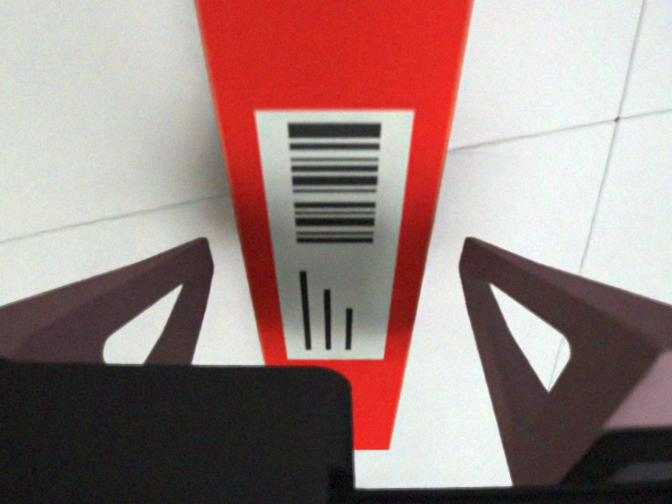

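>>> {"fn": "move", "kwargs": {"arm2": {"target":[-0.59,-0.02,0.90,0,-0.609,0.793,0]}, "arm4": {"target":[1.075,-0.42,0.90,0,1,0,0]}, "arm6": {"target":[0.61,0.02,0.90,0,0.793,0.609,0]}, "arm8": {"target":[-1.775,0.02,0.90,0,0.766,0.643,0]}, "arm1": {"joints":{"joint1_rad":1.444,"joint2_rad":1.25,"joint3_rad":1.2,"joint4_rad":-1.52,"joint6_rad":-0.38}}, "arm3": {"joints":{"joint1_rad":-1.224,"joint2_rad":1.25,"joint3_rad":1.2,"joint4_rad":-1.52,"joint6_rad":0}}, "arm7": {"joints":{"joint1_rad":-1.18,"joint2_rad":1.25,"joint3_rad":1.2,"joint4_rad":-1.52,"joint6_rad":0}}}}

>>> {"fn": "move", "kwargs": {"arm2": {"joints":{"joint2_rad":1.0,"joint3_rad":0.95,"joint4_rad":-1.52}}, "arm4": {"joints":{"joint2_rad":1.0,"joint3_rad":0.95,"joint4_rad":-1.52}}, "arm6": {"joints":{"joint2_rad":1.0,"joint3_rad":0.95,"joint4_rad":-1.52}}, "arm8": {"joints":{"joint2_rad":1.0,"joint3_rad":0.95,"joint4_rad":-1.52}}}}

>>> {"fn": "move", "kwargs": {"arm1": {"target":[-1.776,0.017,0.86,0,-0.643,0.766,0],"speed":0.3}, "arm3": {"target":[0.612,0.014,0.86,0,-0.609,0.793,0],"speed":0.3}, "arm7": {"target":[-0.586,-0.012,0.86,0,0.797,0.604,0],"speed":0.3}, "cameras": ["arm1_cam_wrist","arm3_cam_wrist","arm7_cam_wrist"]}}

Scene clock: 332.90 s.
Joint torques (N m): arm1=[1.96 -7.24 12.11 0.42 0 -0.09] | arm2=[0.21 -23.65 11.11 0.09 0.07 -0.19] | arm3=[-1.67 -10.34 13.9 0.31 -0.26 0.13] | arm4=[0.85 -17.55 14.38 -0.35 -0.02 0.03] | arm5=[-0.38 -1.32 7.06 0.09 -0.19 0.06] | arm6=[-0.91 -17.67 11.7 -0.23 -0.02 -0.11] | arm7=[-0.97 -7.41 14.89 0.21 -0.02 0.03] | arm8=[2.32 -20.66 13.57 -0.57 -0.03 -0.08]
Heat: arm1: hottest joint1_rad 31 °C; arm2: hottest joint2_rad 36 °C; arm3: hottest joint1_rad 30 °C; arm4: hottest joint3_rad 45 °C; arm5: hottest joint3_rad 36 °C; arm6: hottest joint2_rad 35 °C; arm7: hottest joint3_rad 36 °C; arm8: hottest joint3_rad 37 °C.
move: arm1 done; arm2 off_target; arm3 done; arm4 off_target; arm6 off_target; arm7 done; arm8 off_target
Joint velocities: within noise
arm1.joint_positions: joint1_rad=+1.431 joint2_rad=+1.250 joint3_rad=+1.152 joint4_rad=-1.527 joint5_rad=+0.001 joint6_rad=-0.372 gripper_m=+0.09398
arm1.joint_status: all done
arm1.hand: x=-1.9733 y=-0.3222 z=+0.9918 quat_wxyz=(+0.028, +0.636, -0.771, +0.014) (m; scene frame)
arm1.hand_target: x=-1.9694 y=-0.3069 z=+1.0098 quat_wxyz=(+0.002, +0.644, -0.765, +0.005) (m; scene frame)
arm1.hand_status: not commanded
arm2.joint_positions: joint1_rad=-1.321 joint2_rad=+2.125 joint3_rad=+1.921 joint4_rad=-1.386 joint5_rad=-0.001 joint6_rad=-0.138 gripper_m=+0.09292
arm2.joint_status: not commanded
arm2.hand: x=-0.5950 y=-0.0292 z=+0.8913 quat_wxyz=(+0.009, +0.604, -0.797, +0.004) (m; scene frame)
arm2.hand_target: x=-0.5902 y=-0.0204 z=+0.9000 quat_wxyz=(+0.000, +0.609, -0.793, +0.000) (m; scene frame)
arm2.hand_status: off_target (0.014 m and 1.3 deg from the pose sent, 0.130 m and 0.7 deg at the start)
arm3.joint_positions: joint1_rad=-1.211 joint2_rad=+1.256 joint3_rad=+1.145 joint4_rad=-1.528 joint5_rad=+0.004 joint6_rad=-0.016 gripper_m=+0.09396
arm3.joint_status: all done
arm3.hand: x=+0.5176 y=-0.2918 z=+0.9780 quat_wxyz=(+0.022, +0.619, -0.785, +0.022) (m; scene frame)
arm3.hand_target: x=+0.5253 y=-0.2769 z=+1.0006 quat_wxyz=(-0.004, +0.608, -0.794, -0.001) (m; scene frame)
arm3.hand_status: not commanded
arm4.joint_positions: joint1_rad=+1.887 joint2_rad=+2.067 joint3_rad=+1.914 joint4_rad=-1.457 joint5_rad=+0.011 joint6_rad=-0.294 gripper_m=+0.09290
arm4.joint_status: not commanded
arm4.hand: x=+1.0889 y=-0.4208 z=+0.8859 quat_wxyz=(+0.006, +1.000, -0.004, +0.015) (m; scene frame)
arm4.hand_target: x=+1.0758 y=-0.4202 z=+0.9001 quat_wxyz=(+0.000, +1.000, +0.000, +0.000) (m; scene frame)
arm4.hand_status: off_target (0.020 m and 1.9 deg from the pose sent, 0.125 m and 0.5 deg at the start)
arm5: as last shown
arm6.joint_positions: joint1_rad=-1.325 joint2_rad=+2.142 joint3_rad=+1.859 joint4_rad=-1.333 joint5_rad=+0.001 joint6_rad=-0.113 gripper_m=+0.09288
arm6.joint_status: not commanded
arm6.hand: x=+0.6173 y=+0.0328 z=+0.8775 quat_wxyz=(+0.012, -0.792, -0.610, -0.019) (m; scene frame)
arm6.hand_target: x=+0.6103 y=+0.0209 z=+0.9001 quat_wxyz=(+0.000, -0.793, -0.609, +0.000) (m; scene frame)
arm6.hand_status: off_target (0.027 m and 2.6 deg from the pose sent, 0.134 m and 0.4 deg at the start)
arm7.joint_positions: joint1_rad=-1.171 joint2_rad=+1.249 joint3_rad=+1.141 joint4_rad=-1.526 joint5_rad=-0.001 joint6_rad=+0.008 gripper_m=+0.09396
arm7.joint_status: all done
arm7.hand: x=-0.5026 y=+0.2932 z=+1.0230 quat_wxyz=(+0.021, -0.789, -0.614, -0.026) (m; scene frame)
arm7.hand_target: x=-0.5099 y=+0.2766 z=+1.0447 quat_wxyz=(+0.001, -0.789, -0.614, +0.000) (m; scene frame)
arm7.hand_status: not commanded
arm8.joint_positions: joint1_rad=+0.422 joint2_rad=+2.070 joint3_rad=+1.928 joint4_rad=-1.455 joint5_rad=-0.001 joint6_rad=+0.002 gripper_m=+0.09292
arm8.joint_status: not commanded
arm8.hand: x=-1.7773 y=+0.0317 z=+0.8884 quat_wxyz=(+0.008, -0.770, -0.638, -0.010) (m; scene frame)
arm8.hand_target: x=-1.7750 y=+0.0206 z=+0.9001 quat_wxyz=(+0.000, -0.766, -0.643, +0.000) (m; scene frame)
arm8.hand_status: off_target (0.017 m and 1.6 deg from the pose sent, 0.125 m and 0.7 deg at the start)
camera_calibration:
arm1_cam_wrist: T_world_to_cam=[[0.97821, -0.206913, -0.0171131, 1.88169], [-0.151351, -0.767094, 0.623426, -1.15941], [-0.142122, -0.607251, -0.781695, 0.425857], [0, 0, 0, 1]] pos_world=[-1.95564, -0.241425, 1.0879]
arm2_cam_wrist: T_world_to_cam=[[0.961492, -0.274722, 0.00778005, 0.555946], [-0.224541, -0.768912, 0.598629, -0.685253], [-0.158474, -0.577324, -0.800989, 0.723352], [0, 0, 0, 1]] pos_world=[-0.573772, 0.0434406, 0.985284]
arm3_cam_wrist: T_world_to_cam=[[0.971337, -0.23711, 0.0168146, -0.589493], [-0.194322, -0.751329, 0.63067, -0.729552], [-0.136905, -0.61586, -0.775869, 0.773989], [0, 0, 0, 1]] pos_world=[0.536792, -0.211239, 1.07053]
arm4_cam_wrist: T_world_to_cam=[[-0.00682532, 0.999977, -0.0000426815, 0.425674], [0.796114, 0.00545969, 0.605122, -1.39587], [0.605109, 0.00409618, -0.796132, 0.172958], [0, 0, 0, 1]] pos_world=[1.00952, -0.418752, 0.98239]
arm5_cam_wrist: T_world_to_cam=[[-0.361661, 0.932254, 0.0102026, 0.173904], [0.799881, 0.304649, 0.517087, -2.27432], [0.478948, 0.195171, -0.855872, -0.0506765], [0, 0, 0, 1]] pos_world=[1.90635, 0.540634, 1.13087]
arm6_cam_wrist: T_world_to_cam=[[-0.968424, 0.249299, 0.00238338, 0.586096], [0.19876, 0.766259, 0.611017, -0.678169], [0.1505, 0.592197, -0.791614, 0.706639], [0, 0, 0, 1]] pos_world=[0.596034, -0.0449295, 0.972361]
arm7_cam_wrist: T_world_to_cam=[[-0.97316, 0.229741, 0.0133722, -0.573302], [0.187699, 0.758771, 0.623728, -0.759885], [0.133149, 0.609497, -0.781527, 0.809042], [0, 0, 0, 1]] pos_world=[-0.523008, 0.215181, 1.11392]
arm8_cam_wrist: T_world_to_cam=[[-0.981598, 0.190609, -0.0115707, -1.73939], [0.143868, 0.778014, 0.611553, -0.308033], [0.125569, 0.598634, -0.791119, 1.02756], [0, 0, 0, 1]] pos_world=[-1.7921, -0.0439377, 0.981178]

Scene clock: 334.70 s.
Joint torques (N m): arm1=[2.26 -7.59 12.18 0.4 0.01 -0.09] | arm2=[0.21 -6.48 7.84 0.36 0.07 -0.19] | arm3=[-1.61 -10.34 13.9 0.32 -0.25 0.13] | arm4=[0.62 -4.48 9.66 0.02 -0.02 0.03] | arm5=[-0.21 -1.03 7.09 0.01 -0.15 0.05] | arm6=[-0.85 -3.96 8.46 0.01 -0.01 -0.11] | arm7=[-1.14 -7.47 14.99 0.25 -0.03 0.05] | arm8=[2.43 -5.42 9.09 -0.34 -0.04 -0.08]
Heat: arm1: hottest joint3_rad 32 °C; arm2: hottest joint2_rad 36 °C; arm3: hottest joint1_rad 30 °C; arm4: hottest joint3_rad 45 °C; arm5: hottest joint3_rad 36 °C; arm6: hottest joint2_rad 35 °C; arm7: hottest joint3_rad 36 °C; arm8: hottest joint3_rad 37 °C.
move: arm2 done; arm4 done; arm6 done; arm8 done
Joint velocities: arm1=[within noise] | arm2=[within noise] | arm3=[within noise] | arm4=[within noise] | arm5=[within noise] | arm6=[within noise] | arm7=[-0.044 -0.005 0.007 -0.012 -0.007 0.066 0] | arm8=[within noise]
arm1, arm3, arm5, arm7: as last shown
arm2.joint_positions: joint1_rad=-1.321 joint2_rad=+1.008 joint3_rad=+0.955 joint4_rad=-1.515 joint5_rad=-0.001 joint6_rad=-0.138 gripper_m=+0.09292
arm2.joint_status: all done
arm2.hand: x=-0.7503 y=-0.3856 z=+1.0184 quat_wxyz=(-0.001, +0.604, -0.797, -0.002) (m; scene frame)
arm2.hand_target: x=-0.7511 y=-0.3888 z=+1.0185 quat_wxyz=(-0.001, +0.609, -0.793, +0.000) (m; scene frame)
arm2.hand_status: not commanded
arm4.joint_positions: joint1_rad=+1.887 joint2_rad=+1.011 joint3_rad=+0.958 joint4_rad=-1.514 joint5_rad=+0.011 joint6_rad=-0.294 gripper_m=+0.09290
arm4.joint_status: all done
arm4.hand: x=+1.4423 y=-0.5297 z=+0.9770 quat_wxyz=(-0.001, +1.000, -0.004, -0.006) (m; scene frame)
arm4.hand_target: x=+1.4461 y=-0.5321 z=+0.9767 quat_wxyz=(-0.001, +1.000, +0.000, -0.004) (m; scene frame)
arm4.hand_status: not commanded
arm6.joint_positions: joint1_rad=-1.325 joint2_rad=+1.012 joint3_rad=+0.949 joint4_rad=-1.516 joint5_rad=+0.001 joint6_rad=-0.113 gripper_m=+0.09288
arm6.joint_status: all done
arm6.hand: x=+0.7560 y=+0.3882 z=+1.0349 quat_wxyz=(+0.002, -0.793, -0.610, -0.003) (m; scene frame)
arm6.hand_target: x=+0.7561 y=+0.3903 z=+1.0381 quat_wxyz=(+0.000, -0.793, -0.609, +0.000) (m; scene frame)
arm6.hand_status: not commanded
arm8.joint_positions: joint1_rad=+0.422 joint2_rad=+1.014 joint3_rad=+0.956 joint4_rad=-1.516 joint5_rad=-0.001 joint6_rad=+0.002 gripper_m=+0.09292
arm8.joint_status: all done
arm8.hand: x=-1.7088 y=+0.4000 z=+0.9774 quat_wxyz=(+0.000, -0.770, -0.638, -0.001) (m; scene frame)
arm8.hand_target: x=-1.7066 y=+0.4035 z=+0.9786 quat_wxyz=(+0.000, -0.766, -0.643, +0.001) (m; scene frame)
arm8.hand_status: not commanded
camera_calibration:
arm1_cam_wrist: T_world_to_cam=[[0.978285, -0.206556, -0.0171305, 1.88194], [-0.151055, -0.767126, 0.623459, -1.15887], [-0.141921, -0.607332, -0.781669, 0.426203], [0, 0, 0, 1]] pos_world=[-1.95564, -0.241425, 1.0879]
arm2_cam_wrist: T_world_to_cam=[[0.961407, -0.274919, 0.010786, 0.603094], [-0.229867, -0.781079, 0.580583, -1.06054], [-0.151189, -0.560655, -0.81413, 0.620061], [0, 0, 0, 1]] pos_world=[-0.729855, -0.314919, 1.11403]
arm3_cam_wrist: T_world_to_cam=[[0.971337, -0.23711, 0.0168146, -0.589493], [-0.194322, -0.751329, 0.63067, -0.729552], [-0.136905, -0.61586, -0.775869, 0.773989], [0, 0, 0, 1]] pos_world=[0.536792, -0.211239, 1.07053]
arm4_cam_wrist: T_world_to_cam=[[-0.00602974, 0.999897, 0.0130201, 0.523041], [0.820356, -0.0024992, 0.571847, -1.73846], [0.571821, 0.0141292, -0.820257, 0.108984], [0, 0, 0, 1]] pos_world=[1.36699, -0.528872, 1.07672]
arm5_cam_wrist: T_world_to_cam=[[-0.361661, 0.932254, 0.0102026, 0.173904], [0.799881, 0.304649, 0.517087, -2.27432], [0.478948, 0.195171, -0.855872, -0.0506765], [0, 0, 0, 1]] pos_world=[1.90635, 0.540634, 1.13087]
arm6_cam_wrist: T_world_to_cam=[[-0.968354, 0.249486, 0.00679644, 0.62679], [0.206796, 0.786817, 0.58151, -1.05769], [0.139731, 0.564513, -0.813511, 0.641509], [0, 0, 0, 1]] pos_world=[0.736043, 0.313693, 1.13267]
arm7_cam_wrist: T_world_to_cam=[[-0.97316, 0.229741, 0.0133722, -0.573302], [0.187699, 0.758771, 0.623728, -0.759885], [0.133149, 0.609497, -0.781527, 0.809042], [0, 0, 0, 1]] pos_world=[-0.523008, 0.215181, 1.11392]
arm8_cam_wrist: T_world_to_cam=[[-0.98165, 0.190333, -0.0117177, -1.74115], [0.146404, 0.791607, 0.593232, -0.642003], [0.122187, 0.58063, -0.804946, 0.883892], [0, 0, 0, 1]] pos_world=[-1.72321, 0.326398, 1.07194]

Scene clock: 337.53 s.
Joint torques (N m): arm1=[2.02 -20.66 12.55 -0.24 -0.04 0] | arm2=[0.15 -6.48 7.83 0.36 0.07 -0.19] | arm3=[-1.9 -22.18 13.79 -0.31 -0.26 -0.04] | arm4=[0.62 -4.48 9.66 0.02 -0.02 0.03] | arm5=[-0.15 -1.2 7.16 0.05 -0.19 0.04] | arm6=[-0.85 -4.01 8.47 0.01 -0.01 -0.11] | arm7=[-1.08 -16.26 14.53 -0.38 -0.08 0.2] | arm8=[2.32 -5.48 9.07 -0.35 -0.02 -0.09]
Heat: arm1: hottest joint3_rad 32 °C; arm2: hottest joint2_rad 36 °C; arm3: hottest joint1_rad 30 °C; arm4: hottest joint3_rad 45 °C; arm5: hottest joint3_rad 36 °C; arm6: hottest joint2_rad 35 °C; arm7: hottest joint3_rad 37 °C; arm8: hottest joint2_rad 36 °C.
move: arm1 off_target; arm3 off_target; arm7 off_target
Joint velocities: within noise
arm1.joint_positions: joint1_rad=+1.438 joint2_rad=+2.350 joint3_rad=+2.328 joint4_rad=-1.554 joint5_rad=-0.005 joint6_rad=-0.372 gripper_m=+0.09398
arm1.joint_status: not commanded
arm1.hand: x=-1.7734 y=+0.0037 z=+0.8590 quat_wxyz=(+0.005, +0.639, -0.769, +0.003) (m; scene frame)
arm1.hand_target: x=-1.7764 y=+0.0165 z=+0.8601 quat_wxyz=(-0.001, +0.643, -0.766, +0.000) (m; scene frame)
arm1.hand_status: off_target (0.014 m and 0.9 deg from the pose sent, 0.414 m and 3.7 deg at the start)
arm2, arm4, arm5, arm6, arm8: as last shown
arm3.joint_positions: joint1_rad=-1.222 joint2_rad=+2.107 joint3_rad=+1.875 joint4_rad=-1.382 joint5_rad=+0.001 joint6_rad=-0.016 gripper_m=+0.09396
arm3.joint_status: not commanded
arm3.hand: x=+0.5998 y=+0.0008 z=+0.8444 quat_wxyz=(+0.013, +0.615, -0.789, +0.012) (m; scene frame)
arm3.hand_target: x=+0.6118 y=+0.0130 z=+0.8603 quat_wxyz=(-0.001, +0.609, -0.793, +0.000) (m; scene frame)
arm3.hand_status: off_target (0.024 m and 2.2 deg from the pose sent, 0.341 m and 3.8 deg at the start)
arm7.joint_positions: joint1_rad=-1.176 joint2_rad=+2.110 joint3_rad=+1.780 joint4_rad=-1.270 joint5_rad=-0.001 joint6_rad=+0.012 gripper_m=+0.09396
arm7.joint_status: not commanded
arm7.hand: x=-0.5762 y=+0.0046 z=+0.8486 quat_wxyz=(+0.010, -0.792, -0.611, -0.012) (m; scene frame)
arm7.hand_target: x=-0.5858 y=-0.0111 z=+0.8604 quat_wxyz=(+0.000, -0.797, -0.604, +0.001) (m; scene frame)
arm7.hand_status: off_target (0.022 m and 2.0 deg from the pose sent, 0.356 m and 4.1 deg at the start)
pictures: arm1_cam_wrist, arm3_cam_wrist, arm7_cam_wrist
camera_calibration:
arm1_cam_wrist: T_world_to_cam=[[0.979947, -0.199165, -0.00617347, 1.74491], [-0.158096, -0.795988, 0.584302, -0.774637], [-0.121286, -0.571609, -0.811512, 0.610755], [0, 0, 0, 1]] pos_world=[-1.75831, 0.0800369, 0.95903]
arm3_cam_wrist: T_world_to_cam=[[0.968583, -0.248318, 0.0136279, -0.593396], [-0.204723, -0.765028, 0.61059, -0.386345], [-0.141195, -0.594197, -0.79183, 0.877793], [0, 0, 0, 1]] pos_world=[0.619599, 0.0786658, 0.939048]
arm7_cam_wrist: T_world_to_cam=[[-0.971095, 0.238298, 0.0137153, -0.57549], [0.199317, 0.777946, 0.59588, -0.388062], [0.131328, 0.58139, -0.802956, 0.875669], [0, 0, 0, 1]] pos_world=[-0.596507, -0.0700758, 0.942255]

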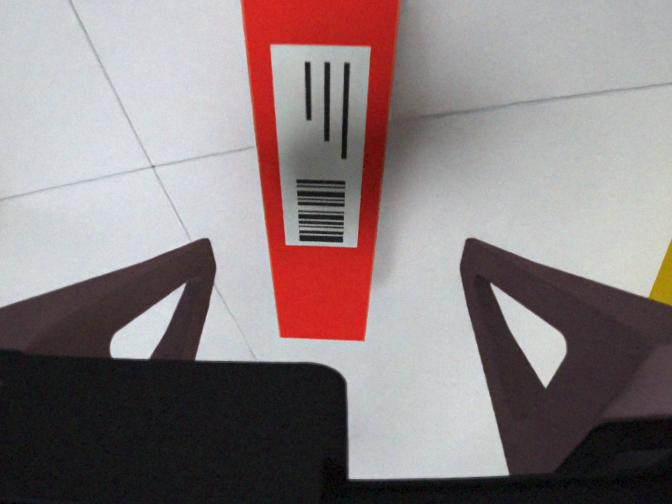

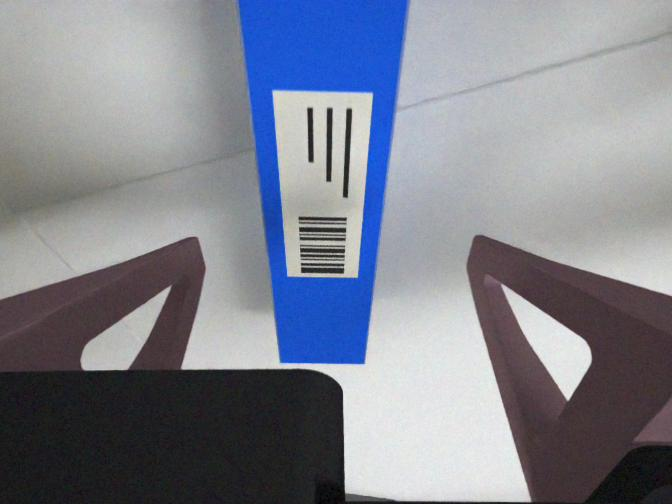

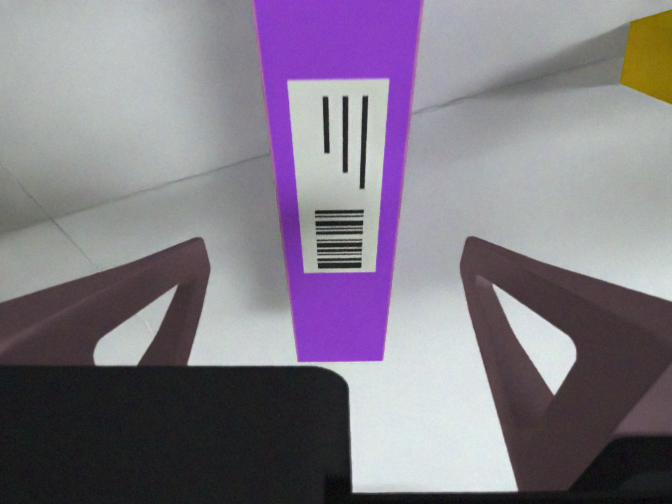

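>>> {"fn": "move", "kwargs": {"arm1": {"target":[-1.775,0.015,0.758,0,-0.643,0.766,0],"speed":0.12}, "arm3": {"target":[0.609,0.012,0.760,0,-0.609,0.793,0],"speed":0.12}, "arm7": {"target":[-0.596,-0.005,0.763,0,0.797,0.604,0],"speed":0.12}, "cameras": ["arm1_cam_wrist","arm3_cam_wrist","arm7_cam_wrist"]}}

Scene clock: 356.93 s.
Joint torques (N m): arm1=[1.55 -21.71 8.27 0.66 -0.05 0] | arm2=[0.15 -6.48 7.84 0.35 0.07 -0.19] | arm3=[-1.44 -23 9.01 0.61 -0.27 0.01] | arm4=[0.62 -4.48 9.66 0.02 -0.02 0.03] | arm5=[-0.62 -1.26 7.16 0.05 -0.18 0.05] | arm6=[-0.85 -3.96 8.47 0.01 -0.01 -0.11] | arm7=[-1.14 -16.91 8.36 0.55 -0.09 0.04] | arm8=[2.43 -5.54 9.07 -0.38 -0.04 -0.08]
Heat: arm1: hottest joint3_rad 37 °C; arm2: hottest joint3_rad 37 °C; arm3: hottest joint2_rad 31 °C; arm4: hottest joint3_rad 45 °C; arm5: hottest joint3_rad 36 °C; arm6: hottest joint2_rad 34 °C; arm7: hottest joint3_rad 38 °C; arm8: hottest joint2_rad 34 °C.
move: arm1 off_target; arm3 done; arm7 off_target
Joint velocities: within noise
arm1.joint_positions: joint1_rad=+1.438 joint2_rad=+2.403 joint3_rad=+2.202 joint4_rad=-1.351 joint5_rad=-0.005 joint6_rad=-0.372 gripper_m=+0.09398
arm1.joint_status: not commanded
arm1.hand: x=-1.7681 y=+0.0108 z=+0.7738 quat_wxyz=(-0.006, +0.639, -0.769, +0.000) (m; scene frame)
arm1.hand_target: x=-1.7752 y=+0.0145 z=+0.7580 quat_wxyz=(+0.000, +0.643, -0.766, +0.000) (m; scene frame)
arm1.hand_status: off_target (0.018 m and 0.9 deg from the pose sent, 0.102 m and 0.9 deg at the start)
arm2, arm4, arm5, arm6, arm8: as last shown
arm3.joint_positions: joint1_rad=-1.222 joint2_rad=+2.189 joint3_rad=+1.786 joint4_rad=-1.190 joint5_rad=+0.000 joint6_rad=-0.016 gripper_m=+0.09396
arm3.joint_status: not commanded
arm3.hand: x=+0.6022 y=+0.0087 z=+0.7606 quat_wxyz=(+0.005, +0.615, -0.789, +0.006) (m; scene frame)
arm3.hand_target: x=+0.6090 y=+0.0120 z=+0.7601 quat_wxyz=(+0.000, +0.609, -0.793, +0.000) (m; scene frame)
arm3.hand_status: done (0.008 m and 1.2 deg from the pose sent, 0.086 m and 2.2 deg at the start)
arm7.joint_positions: joint1_rad=-1.193 joint2_rad=+2.209 joint3_rad=+1.740 joint4_rad=-1.093 joint5_rad=-0.001 joint6_rad=+0.011 gripper_m=+0.09396
arm7.joint_status: not commanded
arm7.hand: x=-0.5909 y=-0.0080 z=+0.7731 quat_wxyz=(-0.002, -0.797, -0.604, +0.003) (m; scene frame)
arm7.hand_target: x=-0.5960 y=-0.0048 z=+0.7632 quat_wxyz=(+0.000, -0.797, -0.604, +0.000) (m; scene frame)
arm7.hand_status: off_target (0.012 m and 0.4 deg from the pose sent, 0.088 m and 2.1 deg at the start)
pictures: arm1_cam_wrist, arm3_cam_wrist, arm7_cam_wrist
camera_calibration:
arm1_cam_wrist: T_world_to_cam=[[0.980005, -0.198964, 0.00180053, 1.73454], [-0.164918, -0.807181, 0.566799, -0.716755], [-0.111319, -0.555763, -0.823854, 0.573294], [0, 0, 0, 1]] pos_world=[-1.75425, 0.0851761, 0.875444]
arm3_cam_wrist: T_world_to_cam=[[0.968544, -0.248481, 0.0134491, -0.592435], [-0.207609, -0.777073, 0.594185, -0.314308], [-0.137193, -0.578287, -0.804216, 0.823332], [0, 0, 0, 1]] pos_world=[0.621501, 0.0846728, 0.856862]
arm7_cam_wrist: T_world_to_cam=[[-0.966923, 0.254686, 0.0139483, -0.583294], [0.21774, 0.795704, 0.565193, -0.295529], [0.132848, 0.549536, -0.82484, 0.841889], [0, 0, 0, 1]] pos_world=[-0.611495, -0.0789373, 0.869591]

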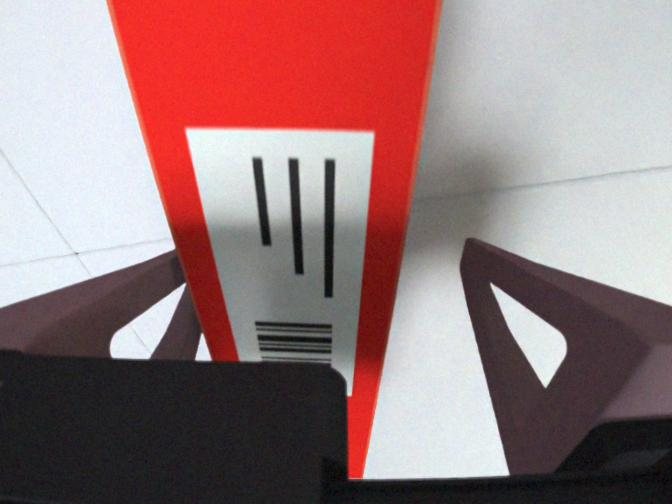

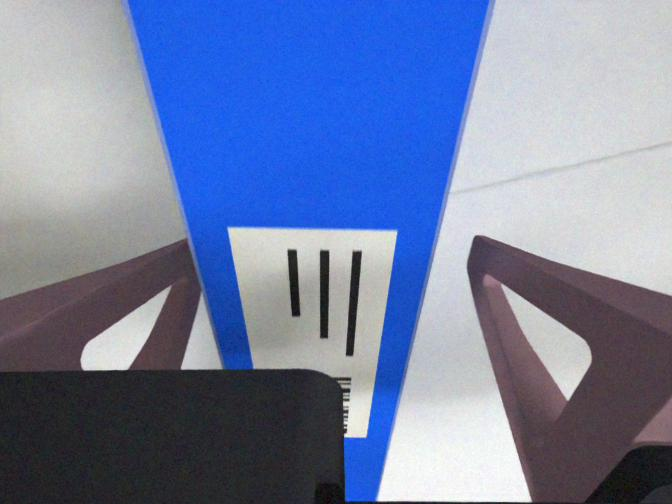

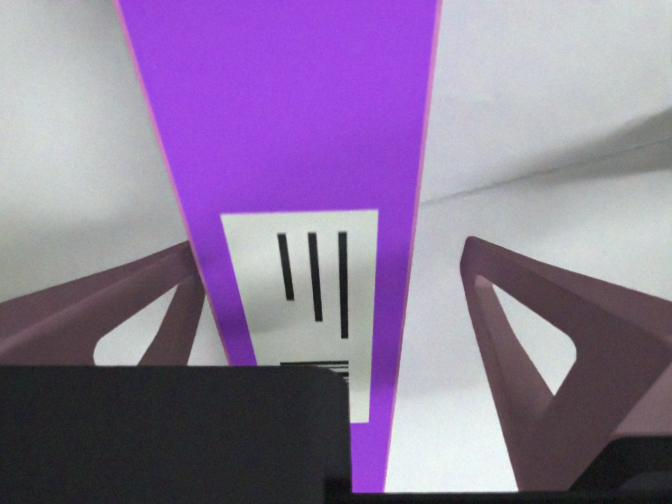

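>>> {"fn": "move", "kwargs": {"arm1": {"joints":{"gripper_m":0.055}}, "arm3": {"joints":{"gripper_m":0.055}}, "arm7": {"joints":{"gripper_m":0.055}}, "cameras": ["arm1_cam_wrist"]}}

>>> {"fn": "move", "kwargs": {"arm1": {"target":[-1.785,-0.01,0.90,0,-0.643,0.766,0],"speed":0.2}, "arm3": {"target":[0.60,-0.01,0.90,0,-0.609,0.793,0],"speed":0.2}, "arm7": {"target":[-0.59,0.02,0.90,0,0.797,0.604,0],"speed":0.2}, "cameras": ["arm3_cam_wrist","arm7_cam_wrist","arm1_cam_wrist"]}}

Scene clock: 370.00 s.
Joint torques (N m): arm1=[2.14 -21.3 8.17 0.79 -0.03 -0.02] | arm2=[0.15 -6.48 7.83 0.35 0.07 -0.19] | arm3=[-1.49 -23 8.92 0.57 -0.23 -0.01] | arm4=[0.62 -4.48 9.66 0.02 -0.02 0.03] | arm5=[-0.26 -0.38 7.08 0.17 -0.13 0.04] | arm6=[-0.91 -3.96 8.47 -0.01 -0.01 -0.11] | arm7=[-1.08 -17.03 8.34 0.58 -0.07 0.04] | arm8=[2.55 -5.54 9.16 -0.32 -0.02 -0.08]
Heat: arm1: hottest joint3_rad 36 °C; arm2: hottest joint3_rad 37 °C; arm3: hottest joint2_rad 32 °C; arm4: hottest joint3_rad 45 °C; arm5: hottest joint3_rad 36 °C; arm6: hottest joint3_rad 34 °C; arm7: hottest joint3_rad 38 °C; arm8: hottest joint3_rad 34 °C.
move: arm1 off_target; arm3 off_target; arm7 off_target
Joint velocities: within noise
arm1.joint_positions: joint1_rad=+1.438 joint2_rad=+2.403 joint3_rad=+2.202 joint4_rad=-1.351 joint5_rad=-0.006 joint6_rad=-0.372 gripper_m=+0.05961
arm1.joint_status: gripper_m off_target (ended at +0.05964, target +0.05500)
arm1.hand: x=-1.7682 y=+0.0109 z=+0.7738 quat_wxyz=(-0.006, +0.639, -0.769, -0.001) (m; scene frame)
arm1.hand_target: x=-1.7752 y=+0.0145 z=+0.7580 quat_wxyz=(+0.000, +0.643, -0.766, +0.000) (m; scene frame)
arm1.hand_status: not commanded
arm2, arm4, arm5, arm6, arm8: as last shown
arm3.joint_positions: joint1_rad=-1.222 joint2_rad=+2.189 joint3_rad=+1.786 joint4_rad=-1.190 joint5_rad=-0.001 joint6_rad=-0.016 gripper_m=+0.05897
arm3.joint_status: gripper_m off_target (ended at +0.05899, target +0.05500)
arm3.hand: x=+0.6021 y=+0.0087 z=+0.7606 quat_wxyz=(+0.005, +0.615, -0.789, +0.006) (m; scene frame)
arm3.hand_target: x=+0.6090 y=+0.0120 z=+0.7601 quat_wxyz=(+0.000, +0.609, -0.793, +0.000) (m; scene frame)
arm3.hand_status: not commanded
arm7.joint_positions: joint1_rad=-1.193 joint2_rad=+2.209 joint3_rad=+1.740 joint4_rad=-1.093 joint5_rad=-0.001 joint6_rad=+0.011 gripper_m=+0.06072
arm7.joint_status: gripper_m off_target (ended at +0.06075, target +0.05500)
arm7.hand: x=-0.5909 y=-0.0080 z=+0.7731 quat_wxyz=(-0.002, -0.797, -0.604, +0.003) (m; scene frame)
arm7.hand_target: x=-0.5960 y=-0.0048 z=+0.7632 quat_wxyz=(+0.000, -0.797, -0.604, +0.000) (m; scene frame)
arm7.hand_status: not commanded
pictures: arm1_cam_wrist
camera_calibration:
arm1_cam_wrist: T_world_to_cam=[[0.980015, -0.198922, 0.00107594, 1.73531], [-0.164513, -0.807432, 0.566559, -0.71575], [-0.111832, -0.555413, -0.824021, 0.572554], [0, 0, 0, 1]] pos_world=[-1.75435, 0.0852748, 0.875444]

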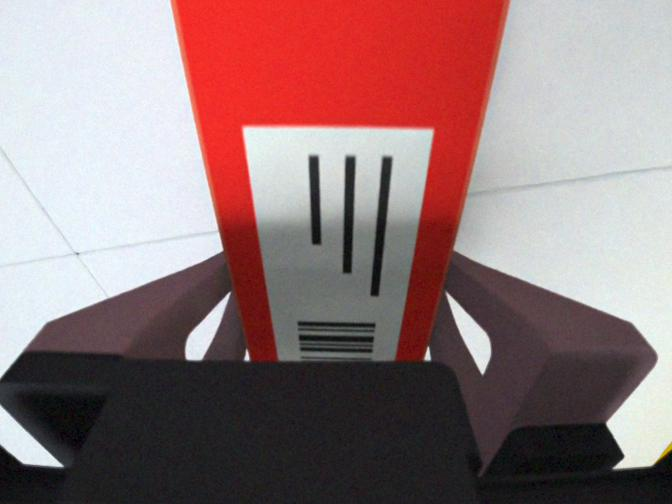

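Scene clock: 371.57 s.
Joint torques (N m): arm1=[1.32 -21.13 12.26 -0.21 -0.03 -0.09] | arm2=[0.15 -6.48 7.84 0.36 0.07 -0.19] | arm3=[-1.2 -23.82 13.68 -0.35 -0.25 0.04] | arm4=[0.62 -4.48 9.66 0.01 -0.02 0.03] | arm5=[-0.56 -1.55 7.16 0.02 -0.17 0.05] | arm6=[-0.91 -3.9 8.47 0.01 -0.01 -0.11] | arm7=[-1.14 -17.14 11.77 -0.34 -0.07 0.03] | arm8=[2.32 -5.3 9.09 -0.35 -0.02 -0.08]
Heat: arm1: hottest joint3_rad 36 °C; arm2: hottest joint3_rad 37 °C; arm3: hottest joint2_rad 32 °C; arm4: hottest joint3_rad 45 °C; arm5: hottest joint3_rad 36 °C; arm6: hottest joint3_rad 34 °C; arm7: hottest joint3_rad 38 °C; arm8: hottest joint2_rad 33 °C.
move: arm1 off_target; arm3 off_target; arm7 off_target
Joint velocities: within noise
arm1.joint_positions: joint1_rad=+1.438 joint2_rad=+2.248 joint3_rad=+2.219 joint4_rad=-1.562 joint5_rad=-0.006 joint6_rad=-0.372 gripper_m=+0.05961
arm1.joint_status: not commanded
arm1.hand: x=-1.7884 y=-0.0198 z=+0.8873 quat_wxyz=(+0.013, +0.639, -0.769, +0.005) (m; scene frame)
arm1.hand_target: x=-1.7853 y=-0.0106 z=+0.9001 quat_wxyz=(-0.001, +0.643, -0.766, +0.000) (m; scene frame)
arm1.hand_status: off_target (0.016 m and 1.7 deg from the pose sent, 0.129 m and 0.9 deg at the start)
arm2, arm4, arm6, arm8: as last shown
arm3.joint_positions: joint1_rad=-1.222 joint2_rad=+2.038 joint3_rad=+1.824 joint4_rad=-1.427 joint5_rad=-0.001 joint6_rad=-0.016 gripper_m=+0.05895
arm3.joint_status: not commanded
arm3.hand: x=+0.5928 y=-0.0241 z=+0.8677 quat_wxyz=(+0.024, +0.615, -0.788, +0.020) (m; scene frame)
arm3.hand_target: x=+0.5996 y=-0.0116 z=+0.9002 quat_wxyz=(+0.000, +0.609, -0.793, +0.000) (m; scene frame)
arm3.hand_status: off_target (0.036 m and 3.7 deg from the pose sent, 0.141 m and 1.2 deg at the start)
arm5.joint_positions: joint1_rad=+0.633 joint2_rad=+0.806 joint3_rad=+0.895 joint4_rad=-1.590 joint5_rad=+0.000 joint6_rad=-0.010 gripper_m=+0.09398
arm5.joint_status: not commanded
arm5.hand: x=+1.9715 y=+0.5682 z=+1.0286 quat_wxyz=(+0.003, +0.981, +0.190, -0.032) (m; scene frame)
arm5.hand_target: x=+1.9740 y=+0.5675 z=+1.0316 quat_wxyz=(+0.004, +0.982, +0.188, -0.033) (m; scene frame)
arm5.hand_status: not commanded
arm7.joint_positions: joint1_rad=-1.194 joint2_rad=+2.024 joint3_rad=+1.740 joint4_rad=-1.306 joint5_rad=-0.001 joint6_rad=+0.010 gripper_m=+0.06072
arm7.joint_status: not commanded
arm7.hand: x=-0.5824 y=+0.0249 z=+0.8859 quat_wxyz=(+0.007, -0.797, -0.604, -0.009) (m; scene frame)
arm7.hand_target: x=-0.5899 y=+0.0203 z=+0.9001 quat_wxyz=(+0.000, -0.797, -0.604, +0.000) (m; scene frame)
arm7.hand_status: off_target (0.017 m and 1.3 deg from the pose sent, 0.130 m and 0.4 deg at the start)
pictures: arm1_cam_wrist, arm3_cam_wrist, arm7_cam_wrist
camera_calibration:
arm1_cam_wrist: T_world_to_cam=[[0.979841, -0.199398, -0.0122968, 1.76042], [-0.152953, -0.788361, 0.595896, -0.813164], [-0.128515, -0.582003, -0.802967, 0.597796], [0, 0, 0, 1]] pos_world=[-1.77248, 0.0578771, 0.986219]
arm3_cam_wrist: T_world_to_cam=[[0.968649, -0.248131, 0.0122337, -0.591978], [-0.199823, -0.748916, 0.631819, -0.442002], [-0.147612, -0.614456, -0.775019, 0.86917], [0, 0, 0, 1]] pos_world=[0.613396, 0.0561565, 0.96013]
arm7_cam_wrist: T_world_to_cam=[[-0.967119, 0.25395, 0.0138134, -0.585034], [0.213234, 0.780063, 0.588246, -0.409994], [0.13861, 0.571849, -0.808564, 0.904047], [0, 0, 0, 1]] pos_world=[-0.603682, -0.0485888, 0.980239]

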